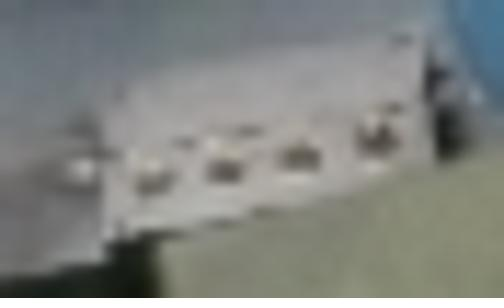

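{"fn": "move", "kwargs": {"target": [0,0,0,0,0,0,0,-0.754,-0.576,-0.696,0,-0.754,-0.576,-0.696,0,-0.754,-0.576,-0.696,-0.714,-0.678,-0.226,-0.168,0.4,-0.6,-0.00167,-0.00007,-0.00012,0,0,0,0.075,0.34,-0.0657,-0.4783,-0.075,0.33,-0.0657,-0.4783,0,0.479,0.591,-0.116,0.653,-0.678,0.1,-0.146,0.7,-0.96], "speed": 0.006}}

{"fn": "move", "kwargs": {"target": [0,0,0,0,0,0,0,-0.754,-0.576,-0.696,0,-0.754,-0.576,-0.696,0,-0.754,-0.576,-0.696,-0.714,-0.678,-0.226,-0.168,0.4,-0.6,-0.00167,-0.00007,-0.00012,0,0,0,0.075,0.34,-0.0657,-0.4783,-0.075,0.33,-0.0657,-0.4783,0,0.479,0.591,-0.116,0.653,-0.678,0.1,-0.146,0.7,-0.96], "speed": 0.006}}

{"fn": "move", "kwargs": {"target": [0,0,0,0,0,0,0,-0.754,-0.576,-0.696,0,-0.754,-0.576,-0.696,0,-0.754,-0.576,-0.696,-0.714,-0.678,-0.226,-0.168,0.4,-0.6,-0.00167,-0.00007,-0.00012,0,0,0,0.075,0.34,-0.0657,-0.4783,-0.075,0.33,-0.0657,-0.4783,0,0.479,0.591,-0.116,0.653,-0.678,0.1,-0.146,0.7,-0.96], "speed": 0.006, "cameras": ["cam_high", "cam_low"]}}

{"fn": "zoom_image", "kwargs": {"camera": "cam_high", "region": [194, 141, 238, 167]}}

{"fn": "zoom_image", "kwargs": {"camera": "cam_low", "region": [245, 130, 345, 215]}}

Scene clock: 6564.63 s.
left_arm: end_effector_position=(+0.3945, +0.5944, +0.1909) hand_goal=(+0.000, -0.754, -0.576, -0.696, +0.000, -0.754, -0.576, -0.696, +0.000, -0.754, -0.576, -0.696, -0.714, -0.678, -0.226, -0.168) hand_measured=(+0.000, -0.750, -0.576, -0.696, +0.000, -0.750, -0.576, -0.696, +0.000, -0.750, -0.576, -0.696, -0.710, -0.678, -0.226, -0.168) hand_current_ma=(+0, +20, -2, +0, +0, +20, -2, +0, +0, +19, -2, +0, +17, +3, +3, +1) hand_state=(goal, goal, goal, goal, goal, goal, goal, goal, goal, goal, goal, goal, goal, goal, goal, goal) hand_current_limit=0.40 hand_speed=-0.60 end_effector_quat_wxyz=(-0.103, -0.043, +0.919, -0.378) | right_arm: end_effector_position=(+0.1682, -0.2467, +0.1353) hand_goal=(+0.074, +0.340, -0.066, -0.478, -0.076, +0.330, -0.066, -0.478, +0.000, +0.478, +0.590, -0.116, +0.652, -0.678, +0.100, -0.146) hand_measured=(+0.078, +0.258, -0.094, -0.494, -0.068, +0.268, -0.092, -0.486, -0.004, +0.476, +0.582, -0.120, +0.652, -0.678, -0.014, -0.180) hand_current_ma=(+2, -228, -45, -19, +5, -155, -37, -8, -1, +0, -7, -2, +0, +0, -468, -90) hand_state=(goal, blocked, blocked, goal, goal, blocked, blocked, goal, goal, goal, goal, goal, goal, goal, blocked, blocked) hand_current_limit=0.70 hand_speed=-0.96 end_effector_quat_wxyz=(-0.424, +0.527, +0.605, -0.419)
Joint positions: left_arm=[-0.121 -1.28 1.967 0.966 2.373 1.373] | right_arm=[0.222 -1.531 2.28 -1.045 -1.414 -0.027]
Joint torques (N m): left_arm=[1.91 -53.78 -23.66 5.31 -0.21 -0.72] | right_arm=[-10.41 -50.91 -21.2 3.25 -2.02 -3.25]
Wrist force (N, zeroed by zero_wrist_force on right_arm): left_arm=[0.3 0.1 -1.0] | right_arm=[0.9 -0.9 1.9]
Wrist torque (N m, zeroed by zero_wrist_force on right_arm): left_arm=[0.10 -0.06 0.02] | right_arm=[-0.31 -0.11 0.08]
Wrist force, peak (N, zeroed by zero_wrist_force on right_arm): left_arm=[0.3 0.1 -1.2] | right_arm=[0.7 -0.9 2.5]
Hand target: left_arm +0.3945, +0.5944, +0.1909; -0.103, -0.043, +0.919, -0.378 | right_arm +0.1682, -0.2467, +0.1353; -0.424, +0.527, +0.605, -0.419
Off the commanded pose: left_arm 0.000 m, 0 deg | right_arm 0.000 m, 0 deg.
move: done

Scene clock: 6565.33 s.
left_arm: end_effector_position=(+0.3945, +0.5944, +0.1909) hand_goal=(+0.000, -0.754, -0.576, -0.696, +0.000, -0.754, -0.576, -0.696, +0.000, -0.754, -0.576, -0.696, -0.714, -0.678, -0.226, -0.168) hand_measured=(+0.000, -0.750, -0.576, -0.696, +0.000, -0.750, -0.576, -0.696, +0.000, -0.750, -0.576, -0.696, -0.710, -0.678, -0.226, -0.168) hand_current_ma=(+0, +20, -2, +0, +0, +20, -2, +0, +0, +19, -2, +0, +17, +3, +3, +1) hand_state=(goal, goal, goal, goal, goal, goal, goal, goal, goal, goal, goal, goal, goal, goal, goal, goal) hand_current_limit=0.40 hand_speed=-0.60 end_effector_quat_wxyz=(-0.103, -0.043, +0.919, -0.378) | right_arm: end_effector_position=(+0.1683, -0.2477, +0.1353) hand_goal=(+0.074, +0.340, -0.066, -0.478, -0.076, +0.330, -0.066, -0.478, +0.000, +0.478, +0.590, -0.116, +0.652, -0.678, +0.100, -0.146) hand_measured=(+0.078, +0.258, -0.094, -0.494, -0.068, +0.268, -0.092, -0.486, -0.004, +0.476, +0.582, -0.120, +0.652, -0.678, -0.014, -0.180) hand_current_ma=(+2, -228, -45, -19, +5, -155, -37, -8, -1, +0, -7, -2, +0, +0, -468, -90) hand_state=(goal, blocked, blocked, goal, goal, blocked, blocked, goal, goal, goal, goal, goal, goal, goal, blocked, blocked) hand_current_limit=0.70 hand_speed=-0.96 end_effector_quat_wxyz=(-0.424, +0.527, +0.605, -0.419)
Joint positions: left_arm=[-0.121 -1.28 1.967 0.966 2.373 1.373] | right_arm=[0.22 -1.532 2.281 -1.045 -1.416 -0.028]
Joint torques (N m): left_arm=[-1.19 -51.33 -23.16 5.31 -0.1 -0.49] | right_arm=[-11.17 -49.51 -21.26 3.26 -1.93 -2.98]
Wrist force (N, zeroed by zero_wrist_force on right_arm): left_arm=[0.2 -0.2 -0.8] | right_arm=[0.6 -1.2 2.3]
Wrist torque (N m, zeroed by zero_wrist_force on right_arm): left_arm=[0.04 -0.03 0.01] | right_arm=[-0.38 -0.08 0.05]
Wrist force, peak (N, zeroed by zero_wrist_force on right_arm): left_arm=[0.2 0.0 -1.1] | right_arm=[0.6 -1.2 2.3]
Hand target: left_arm +0.3945, +0.5944, +0.1909; -0.103, -0.043, +0.919, -0.378 | right_arm +0.1683, -0.2477, +0.1353; -0.424, +0.527, +0.605, -0.419
Off the commanded pose: left_arm 0.000 m, 0 deg | right_arm 0.000 m, 0 deg.
move: done

Scene clock: 6566.03 s.
left_arm: end_effector_position=(+0.3945, +0.5944, +0.1909) hand_goal=(+0.000, -0.754, -0.576, -0.696, +0.000, -0.754, -0.576, -0.696, +0.000, -0.754, -0.576, -0.696, -0.714, -0.678, -0.226, -0.168) hand_measured=(+0.000, -0.750, -0.576, -0.696, +0.000, -0.750, -0.576, -0.696, +0.000, -0.750, -0.576, -0.696, -0.710, -0.678, -0.226, -0.168) hand_current_ma=(+0, +20, -2, +0, +0, +20, -2, +0, +0, +19, -2, +0, +17, +3, +3, +1) hand_state=(goal, goal, goal, goal, goal, goal, goal, goal, goal, goal, goal, goal, goal, goal, goal, goal) hand_current_limit=0.40 hand_speed=-0.60 end_effector_quat_wxyz=(-0.103, -0.043, +0.919, -0.378) | right_arm: end_effector_position=(+0.1685, -0.2487, +0.1353) hand_goal=(+0.074, +0.340, -0.066, -0.478, -0.076, +0.330, -0.066, -0.478, +0.000, +0.478, +0.590, -0.116, +0.652, -0.678, +0.100, -0.146) hand_measured=(+0.078, +0.258, -0.094, -0.494, -0.068, +0.268, -0.092, -0.486, -0.004, +0.476, +0.582, -0.120, +0.652, -0.678, -0.014, -0.180) hand_current_ma=(+2, -228, -45, -19, +5, -155, -37, -8, -1, +0, -7, -2, +0, +0, -467, -90) hand_state=(goal, blocked, blocked, goal, goal, blocked, blocked, goal, goal, goal, goal, goal, goal, goal, blocked, blocked) hand_current_limit=0.70 hand_speed=-0.96 end_effector_quat_wxyz=(-0.424, +0.527, +0.605, -0.419)
Joint positions: left_arm=[-0.121 -1.28 1.967 0.966 2.373 1.373] | right_arm=[0.218 -1.533 2.281 -1.045 -1.418 -0.028]
Joint torques (N m): left_arm=[-0.5 -52.3 -23.69 5.66 0.02 -0.78] | right_arm=[-12.24 -50.03 -21.57 3.37 -2.07 -3.11]
Wrist force (N, zeroed by zero_wrist_force on right_arm): left_arm=[0.3 -0.5 -1.0] | right_arm=[0.6 -0.9 2.3]
Wrist torque (N m, zeroed by zero_wrist_force on right_arm): left_arm=[0.01 -0.06 0.03] | right_arm=[-0.34 -0.09 0.07]
Wrist force, peak (N, zeroed by zero_wrist_force on right_arm): left_arm=[0.2 -0.2 -1.1] | right_arm=[0.7 -1.1 2.4]
Hand target: left_arm +0.3945, +0.5944, +0.1909; -0.103, -0.043, +0.919, -0.378 | right_arm +0.1685, -0.2487, +0.1353; -0.424, +0.527, +0.605, -0.419
Off the commanded pose: left_arm 0.000 m, 0 deg | right_arm 0.000 m, 0 deg.
move: done

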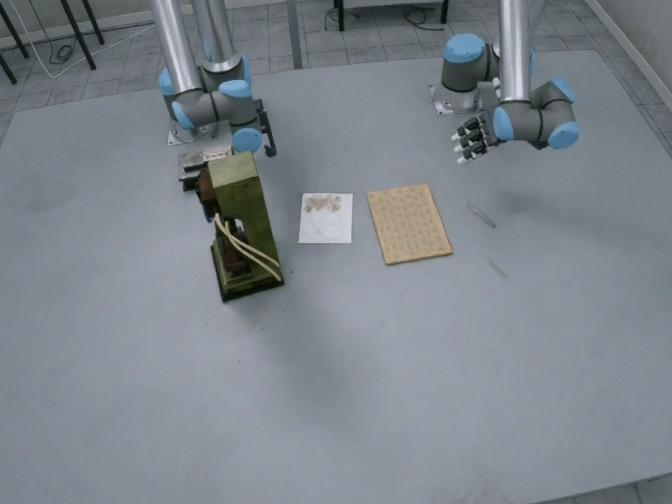

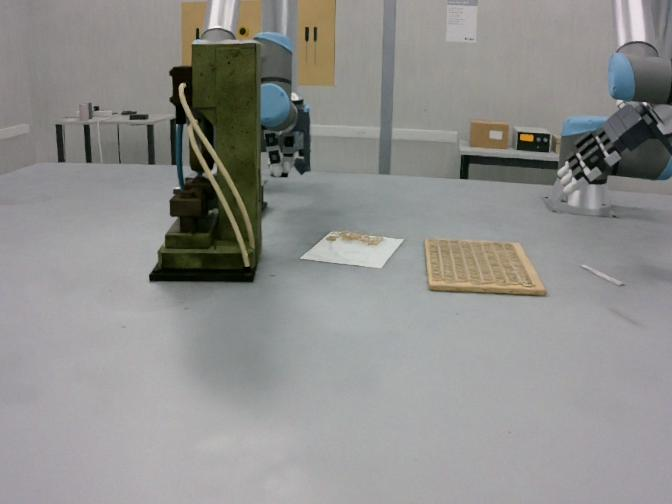

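Scaled by 11.455.

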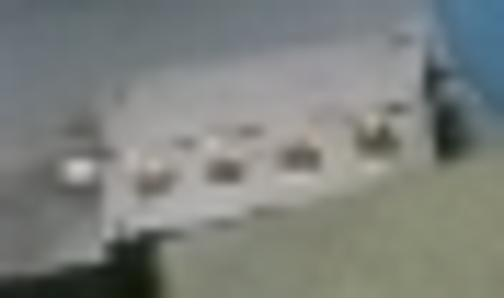

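Scaled by 5.040.

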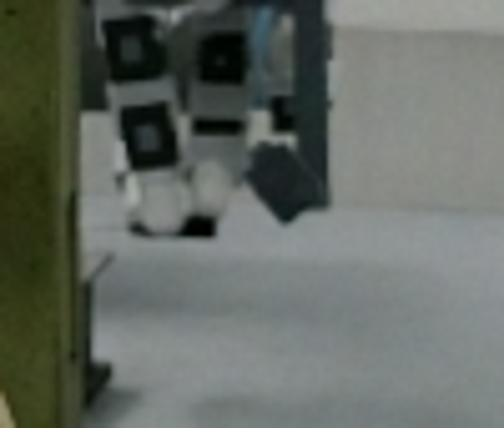

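{"fn": "move", "kwargs": {"target": [0,0,0,0,0,0,0,-0.754,-0.576,-0.696,0,-0.754,-0.576,-0.696,0,-0.754,-0.576,-0.696,-0.714,-0.678,-0.226,-0.168,0.4,-0.6,-0.00006,0.0008,0.00024,0,0,0,0.075,0.34,-0.0657,-0.4783,-0.075,0.33,-0.0657,-0.4783,0,0.479,0.591,-0.116,0.653,-0.678,0.1,-0.146,0.7,-0.96], "speed": 0.006}}

{"fn": "move", "kwargs": {"target": [0,0,0,0,0,0,0,-0.754,-0.576,-0.696,0,-0.754,-0.576,-0.696,0,-0.754,-0.576,-0.696,-0.714,-0.678,-0.226,-0.168,0.4,-0.6,-0.00006,0.0008,0.00024,0,0,0,0.075,0.34,-0.0657,-0.4783,-0.075,0.33,-0.0657,-0.4783,0,0.479,0.591,-0.116,0.653,-0.678,0.1,-0.146,0.7,-0.96], "speed": 0.006, "cameras": ["cam_high"]}}

{"fn": "zoom_image", "kwargs": {"camera": "cam_high", "region": [194, 141, 238, 167]}}

Scene clock: 6578.50 s.
left_arm: end_effector_position=(+0.3945, +0.5944, +0.1909) hand_goal=(+0.000, -0.754, -0.576, -0.696, +0.000, -0.754, -0.576, -0.696, +0.000, -0.754, -0.576, -0.696, -0.714, -0.678, -0.226, -0.168) hand_measured=(+0.000, -0.750, -0.576, -0.696, +0.000, -0.750, -0.576, -0.696, +0.000, -0.750, -0.576, -0.696, -0.710, -0.678, -0.226, -0.168) hand_current_ma=(+0, +20, -2, +0, +0, +20, -2, +0, +0, +19, -2, +0, +17, +3, +3, +1) hand_state=(goal, goal, goal, goal, goal, goal, goal, goal, goal, goal, goal, goal, goal, goal, goal, goal) hand_current_limit=0.40 hand_speed=-0.60 end_effector_quat_wxyz=(-0.103, -0.043, +0.919, -0.378) | right_arm: end_effector_position=(+0.1685, -0.2487, +0.1349) hand_goal=(+0.074, +0.340, -0.066, -0.478, -0.076, +0.330, -0.066, -0.478, +0.000, +0.478, +0.590, -0.116, +0.652, -0.678, +0.100, -0.146) hand_measured=(+0.078, +0.258, -0.094, -0.494, -0.068, +0.268, -0.092, -0.486, -0.004, +0.476, +0.582, -0.120, +0.652, -0.678, -0.014, -0.180) hand_current_ma=(+2, -228, -45, -19, +5, -153, -37, -8, -1, +0, -7, -2, +0, +0, -468, -90) hand_state=(goal, blocked, blocked, goal, goal, blocked, blocked, goal, goal, goal, goal, goal, goal, goal, blocked, blocked) hand_current_limit=0.70 hand_speed=-0.96 end_effector_quat_wxyz=(-0.424, +0.527, +0.605, -0.419)
Joint positions: left_arm=[-0.121 -1.28 1.967 0.966 2.373 1.373] | right_arm=[0.218 -1.532 2.282 -1.046 -1.419 -0.028]
Joint torques (N m): left_arm=[1.03 -52.74 -24.1 5.64 -0.42 -0.92] | right_arm=[-11.42 -22.76 -21.31 -2.02 -2.03 -3.25]
Wrist force (N, zeroed by zero_wrist_force on right_arm): left_arm=[0.4 -0.1 -0.7] | right_arm=[0.5 -1.3 2.2]
Wrist torque (N m, zeroed by zero_wrist_force on right_arm): left_arm=[0.04 -0.07 0.04] | right_arm=[-0.36 -0.06 0.05]
Wrist force, peak (N, zeroed by zero_wrist_force on right_arm): left_arm=[0.3 0.0 -1.3] | right_arm=[0.8 -1.2 2.4]
Hand target: left_arm +0.3945, +0.5944, +0.1909; -0.103, -0.043, +0.919, -0.378 | right_arm +0.1685, -0.2487, +0.1348; -0.424, +0.527, +0.605, -0.419
Off the commanded pose: left_arm 0.000 m, 0 deg | right_arm 0.000 m, 0 deg.
move: done

Scene clock: 6579.20 s.
left_arm: end_effector_position=(+0.3945, +0.5944, +0.1909) hand_goal=(+0.000, -0.754, -0.576, -0.696, +0.000, -0.754, -0.576, -0.696, +0.000, -0.754, -0.576, -0.696, -0.714, -0.678, -0.226, -0.168) hand_measured=(+0.000, -0.750, -0.576, -0.696, +0.000, -0.750, -0.576, -0.696, +0.000, -0.750, -0.576, -0.696, -0.710, -0.678, -0.226, -0.168) hand_current_ma=(+0, +20, -2, +0, +0, +20, -2, +0, +0, +19, -2, +0, +17, +3, +3, +1) hand_state=(goal, goal, goal, goal, goal, goal, goal, goal, goal, goal, goal, goal, goal, goal, goal, goal) hand_current_limit=0.40 hand_speed=-0.60 end_effector_quat_wxyz=(-0.103, -0.043, +0.919, -0.378) | right_arm: end_effector_position=(+0.1685, -0.2487, +0.1343) hand_goal=(+0.074, +0.340, -0.066, -0.478, -0.076, +0.330, -0.066, -0.478, +0.000, +0.478, +0.590, -0.116, +0.652, -0.678, +0.100, -0.146) hand_measured=(+0.078, +0.258, -0.094, -0.494, -0.070, +0.268, -0.092, -0.486, -0.004, +0.476, +0.582, -0.120, +0.652, -0.678, -0.014, -0.180) hand_current_ma=(+2, -228, -45, -19, +4, -149, -37, -8, -1, +0, -7, -2, +0, +0, -467, -90) hand_state=(goal, blocked, blocked, goal, goal, blocked, blocked, goal, goal, goal, goal, goal, goal, goal, blocked, blocked) hand_current_limit=0.70 hand_speed=-0.96 end_effector_quat_wxyz=(-0.424, +0.527, +0.605, -0.419)
Joint positions: left_arm=[-0.121 -1.28 1.967 0.966 2.373 1.373] | right_arm=[0.218 -1.531 2.282 -1.048 -1.419 -0.028]
Joint torques (N m): left_arm=[-0.27 -53.2 -23.83 5.51 -0.39 -0.87] | right_arm=[-11.96 -23.09 -21.48 -2.34 -2.06 -3.09]
Wrist force (N, zeroed by zero_wrist_force on right_arm): left_arm=[0.1 -0.2 -0.8] | right_arm=[0.8 -1.2 2.0]
Wrist torque (N m, zeroed by zero_wrist_force on right_arm): left_arm=[0.04 -0.02 0.01] | right_arm=[-0.34 -0.11 0.08]
Wrist force, peak (N, zeroed by zero_wrist_force on right_arm): left_arm=[-0.1 -0.2 -1.1] | right_arm=[0.7 -1.0 2.4]
Hand target: left_arm +0.3945, +0.5944, +0.1909; -0.103, -0.043, +0.919, -0.378 | right_arm +0.1685, -0.2487, +0.1343; -0.424, +0.527, +0.605, -0.419
Off the commanded pose: left_arm 0.000 m, 0 deg | right_arm 0.000 m, 0 deg.
move: done
Images, in order (width x height): cam_high 672x504.

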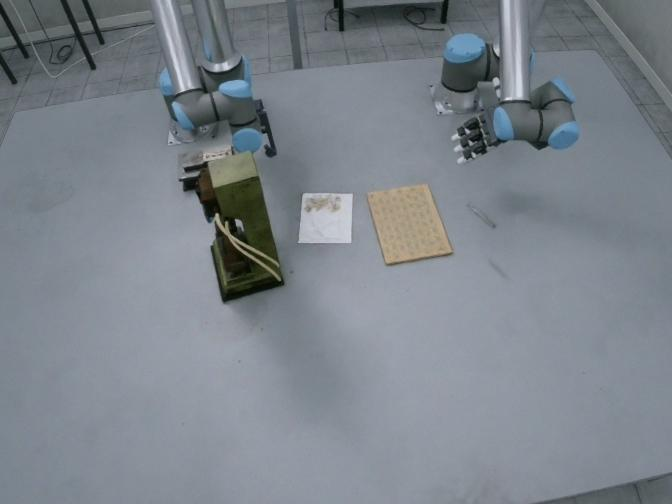

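Scaled by 11.455.

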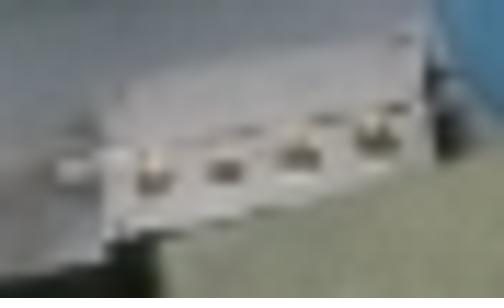

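{"fn": "move", "kwargs": {"target": [0,0,0,0,0,0,0,-0.754,-0.576,-0.696,0,-0.754,-0.576,-0.696,0,-0.754,-0.576,-0.696,-0.714,-0.678,-0.226,-0.168,0.4,-0.6,-0.00166,-0.00087,-0.0003,0,0,0,0.075,0.34,-0.0657,-0.4783,-0.075,0.33,-0.0657,-0.4783,0,0.479,0.591,-0.116,0.653,-0.678,0.1,-0.146,0.7,-0.96], "speed": 0.006}}

{"fn": "move", "kwargs": {"target": [0,0,0,0,0,0,0,-0.754,-0.576,-0.696,0,-0.754,-0.576,-0.696,0,-0.754,-0.576,-0.696,-0.714,-0.678,-0.226,-0.168,0.4,-0.6,-0.0025,-0.0001,-0.00016,0,0,0,0.075,0.34,-0.0657,-0.4783,-0.075,0.33,-0.0657,-0.4783,0,0.479,0.591,-0.116,0.653,-0.678,0.1,-0.146,0.7,-0.96], "speed": 0.006}}

{"fn": "move", "kwargs": {"target": [0,0,0,0,0,0,0,-0.754,-0.576,-0.696,0,-0.754,-0.576,-0.696,0,-0.754,-0.576,-0.696,-0.714,-0.678,-0.226,-0.168,0.4,-0.6,-0.00166,-0.00007,-0.0001,0,0,0,0.075,0.34,-0.0657,-0.4783,-0.075,0.33,-0.0657,-0.4783,0,0.479,0.591,-0.116,0.653,-0.678,0.1,-0.146,0.7,-0.96], "speed": 0.006, "cameras": ["cam_high"]}}

{"fn": "zoom_image", "kwargs": {"camera": "cam_high", "region": [194, 141, 238, 167]}}

Scene clock: 6631.93 s.
left_arm: end_effector_position=(+0.3945, +0.5944, +0.1909) hand_goal=(+0.000, -0.754, -0.576, -0.696, +0.000, -0.754, -0.576, -0.696, +0.000, -0.754, -0.576, -0.696, -0.714, -0.678, -0.226, -0.168) hand_measured=(+0.000, -0.750, -0.576, -0.696, +0.000, -0.750, -0.576, -0.696, +0.000, -0.750, -0.576, -0.696, -0.710, -0.678, -0.226, -0.168) hand_current_ma=(+0, +20, -2, +0, +0, +20, -2, +0, +0, +19, -2, +0, +17, +3, +3, +1) hand_state=(goal, goal, goal, goal, goal, goal, goal, goal, goal, goal, goal, goal, goal, goal, goal, goal) hand_current_limit=0.40 hand_speed=-0.60 end_effector_quat_wxyz=(-0.103, -0.043, +0.919, -0.378) | right_arm: end_effector_position=(+0.1686, -0.2497, +0.1348) hand_goal=(+0.074, +0.340, -0.066, -0.478, -0.076, +0.330, -0.066, -0.478, +0.000, +0.478, +0.590, -0.116, +0.652, -0.678, +0.100, -0.146) hand_measured=(+0.076, +0.258, -0.094, -0.494, -0.070, +0.268, -0.092, -0.486, -0.004, +0.476, +0.582, -0.120, +0.650, -0.678, -0.014, -0.180) hand_current_ma=(+1, -228, -45, -19, +4, -149, -37, -8, -1, +0, -7, -2, +0, +0, -467, -90) hand_state=(goal, blocked, blocked, goal, goal, blocked, blocked, goal, goal, goal, goal, goal, goal, goal, blocked, blocked) hand_current_limit=0.70 hand_speed=-0.96 end_effector_quat_wxyz=(-0.424, +0.527, +0.605, -0.419)
Joint positions: left_arm=[-0.121 -1.28 1.967 0.966 2.373 1.373] | right_arm=[0.216 -1.533 2.283 -1.047 -1.421 -0.029]
Joint torques (N m): left_arm=[1.58 -51.49 -24.57 5.49 0.06 -0.95] | right_arm=[-10.85 -50.09 -21.16 3.31 -1.96 -3.12]
Wrist force (N, zeroed by zero_wrist_force on right_arm): left_arm=[0.1 -0.1 -0.7] | right_arm=[0.1 -0.7 2.2]
Wrist torque (N m, zeroed by zero_wrist_force on right_arm): left_arm=[0.04 -0.02 0.01] | right_arm=[-0.31 -0.02 0.03]
Wrist force, peak (N, zeroed by zero_wrist_force on right_arm): left_arm=[0.4 0.2 -1.1] | right_arm=[0.7 -1.1 2.4]
Hand target: left_arm +0.3945, +0.5944, +0.1909; -0.103, -0.043, +0.919, -0.378 | right_arm +0.1686, -0.2498, +0.1348; -0.424, +0.527, +0.605, -0.419
Off the commanded pose: left_arm 0.000 m, 0 deg | right_arm 0.000 m, 0 deg.
move: done

Scene clock: 6632.63 s.
left_arm: end_effector_position=(+0.3945, +0.5944, +0.1909) hand_goal=(+0.000, -0.754, -0.576, -0.696, +0.000, -0.754, -0.576, -0.696, +0.000, -0.754, -0.576, -0.696, -0.714, -0.678, -0.226, -0.168) hand_measured=(+0.000, -0.750, -0.576, -0.696, +0.000, -0.750, -0.576, -0.696, +0.000, -0.750, -0.576, -0.696, -0.710, -0.678, -0.226, -0.168) hand_current_ma=(+0, +20, -2, +0, +0, +20, -2, +0, +0, +19, -2, +0, +17, +3, +3, +1) hand_state=(goal, goal, goal, goal, goal, goal, goal, goal, goal, goal, goal, goal, goal, goal, goal, goal) hand_current_limit=0.40 hand_speed=-0.60 end_effector_quat_wxyz=(-0.103, -0.043, +0.919, -0.378) | right_arm: end_effector_position=(+0.1688, -0.2512, +0.1348) hand_goal=(+0.074, +0.340, -0.066, -0.478, -0.076, +0.330, -0.066, -0.478, +0.000, +0.478, +0.590, -0.116, +0.652, -0.678, +0.100, -0.146) hand_measured=(+0.076, +0.258, -0.094, -0.494, -0.070, +0.270, -0.092, -0.486, -0.004, +0.476, +0.582, -0.120, +0.650, -0.678, -0.014, -0.180) hand_current_ma=(+1, -228, -45, -19, +3, -148, -37, -8, -1, +0, -7, -2, +0, +0, -468, -90) hand_state=(goal, blocked, blocked, goal, goal, blocked, blocked, goal, goal, goal, goal, goal, goal, goal, blocked, blocked) hand_current_limit=0.70 hand_speed=-0.96 end_effector_quat_wxyz=(-0.424, +0.527, +0.605, -0.419)
Joint positions: left_arm=[-0.121 -1.28 1.967 0.966 2.373 1.373] | right_arm=[0.213 -1.534 2.284 -1.046 -1.423 -0.03]
Joint torques (N m): left_arm=[0.84 -52.1 -23.34 5.53 -0.62 -0.67] | right_arm=[-9 -49.55 -21.12 3.2 -1.89 -3.39]
Wrist force (N, zeroed by zero_wrist_force on right_arm): left_arm=[0.0 -0.2 -0.8] | right_arm=[0.4 -0.8 1.9]
Wrist torque (N m, zeroed by zero_wrist_force on right_arm): left_arm=[0.04 -0.01 0.00] | right_arm=[-0.30 -0.06 0.06]
Wrist force, peak (N, zeroed by zero_wrist_force on right_arm): left_arm=[0.3 0.0 -1.2] | right_arm=[0.8 -0.8 2.5]
Hand target: left_arm +0.3945, +0.5944, +0.1909; -0.103, -0.043, +0.919, -0.378 | right_arm +0.1688, -0.2512, +0.1348; -0.424, +0.527, +0.605, -0.419
Off the commanded pose: left_arm 0.000 m, 0 deg | right_arm 0.000 m, 0 deg.
move: done

Scene clock: 6633.33 s.
left_arm: end_effector_position=(+0.3945, +0.5944, +0.1909) hand_goal=(+0.000, -0.754, -0.576, -0.696, +0.000, -0.754, -0.576, -0.696, +0.000, -0.754, -0.576, -0.696, -0.714, -0.678, -0.226, -0.168) hand_measured=(+0.000, -0.750, -0.576, -0.696, +0.000, -0.750, -0.576, -0.696, +0.000, -0.750, -0.576, -0.696, -0.710, -0.678, -0.226, -0.168) hand_current_ma=(+0, +20, -2, +0, +0, +20, -2, +0, +0, +19, -2, +0, +17, +3, +3, +1) hand_state=(goal, goal, goal, goal, goal, goal, goal, goal, goal, goal, goal, goal, goal, goal, goal, goal) hand_current_limit=0.40 hand_speed=-0.60 end_effector_quat_wxyz=(-0.103, -0.043, +0.919, -0.378) | right_arm: end_effector_position=(+0.1689, -0.2522, +0.1348) hand_goal=(+0.074, +0.340, -0.066, -0.478, -0.076, +0.330, -0.066, -0.478, +0.000, +0.478, +0.590, -0.116, +0.652, -0.678, +0.100, -0.146) hand_measured=(+0.076, +0.258, -0.094, -0.494, -0.070, +0.270, -0.092, -0.486, -0.004, +0.476, +0.582, -0.120, +0.650, -0.678, -0.014, -0.180) hand_current_ma=(+1, -228, -45, -19, +3, -148, -37, -8, -1, +0, -7, -2, +0, +0, -467, -90) hand_state=(goal, blocked, blocked, goal, goal, blocked, blocked, goal, goal, goal, goal, goal, goal, goal, blocked, blocked) hand_current_limit=0.70 hand_speed=-0.96 end_effector_quat_wxyz=(-0.424, +0.527, +0.605, -0.419)
Joint positions: left_arm=[-0.121 -1.28 1.967 0.966 2.373 1.373] | right_arm=[0.211 -1.534 2.284 -1.046 -1.426 -0.03]
Joint torques (N m): left_arm=[1.16 -49.74 -23.93 5.53 -0.44 -1.4] | right_arm=[-11.72 -47.43 -21.45 3.27 -1.96 -3.21]
Wrist force (N, zeroed by zero_wrist_force on right_arm): left_arm=[0.1 -0.2 -0.8] | right_arm=[0.7 -0.9 2.5]
Wrist torque (N m, zeroed by zero_wrist_force on right_arm): left_arm=[0.04 -0.03 0.01] | right_arm=[-0.36 -0.09 0.07]
Wrist force, peak (N, zeroed by zero_wrist_force on right_arm): left_arm=[0.4 -0.2 -0.9] | right_arm=[0.7 -0.9 2.5]
Hand target: left_arm +0.3945, +0.5944, +0.1909; -0.103, -0.043, +0.919, -0.378 | right_arm +0.1689, -0.2522, +0.1348; -0.424, +0.527, +0.605, -0.419
Off the commanded pose: left_arm 0.000 m, 0 deg | right_arm 0.000 m, 0 deg.
move: done
Images, in order (width x height): cam_high 672x504.

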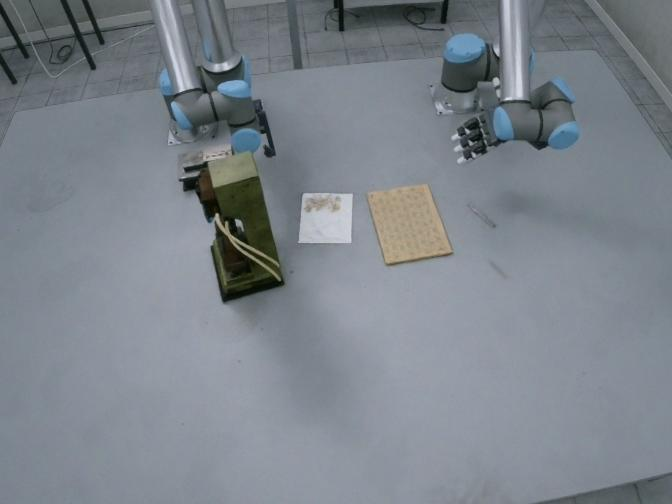

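Scaled by 11.455.

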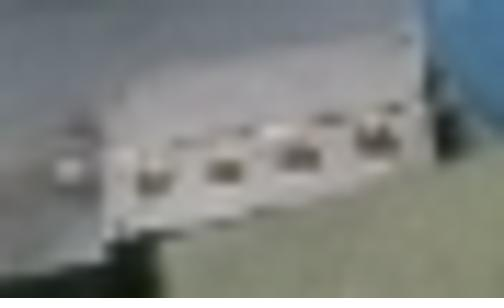

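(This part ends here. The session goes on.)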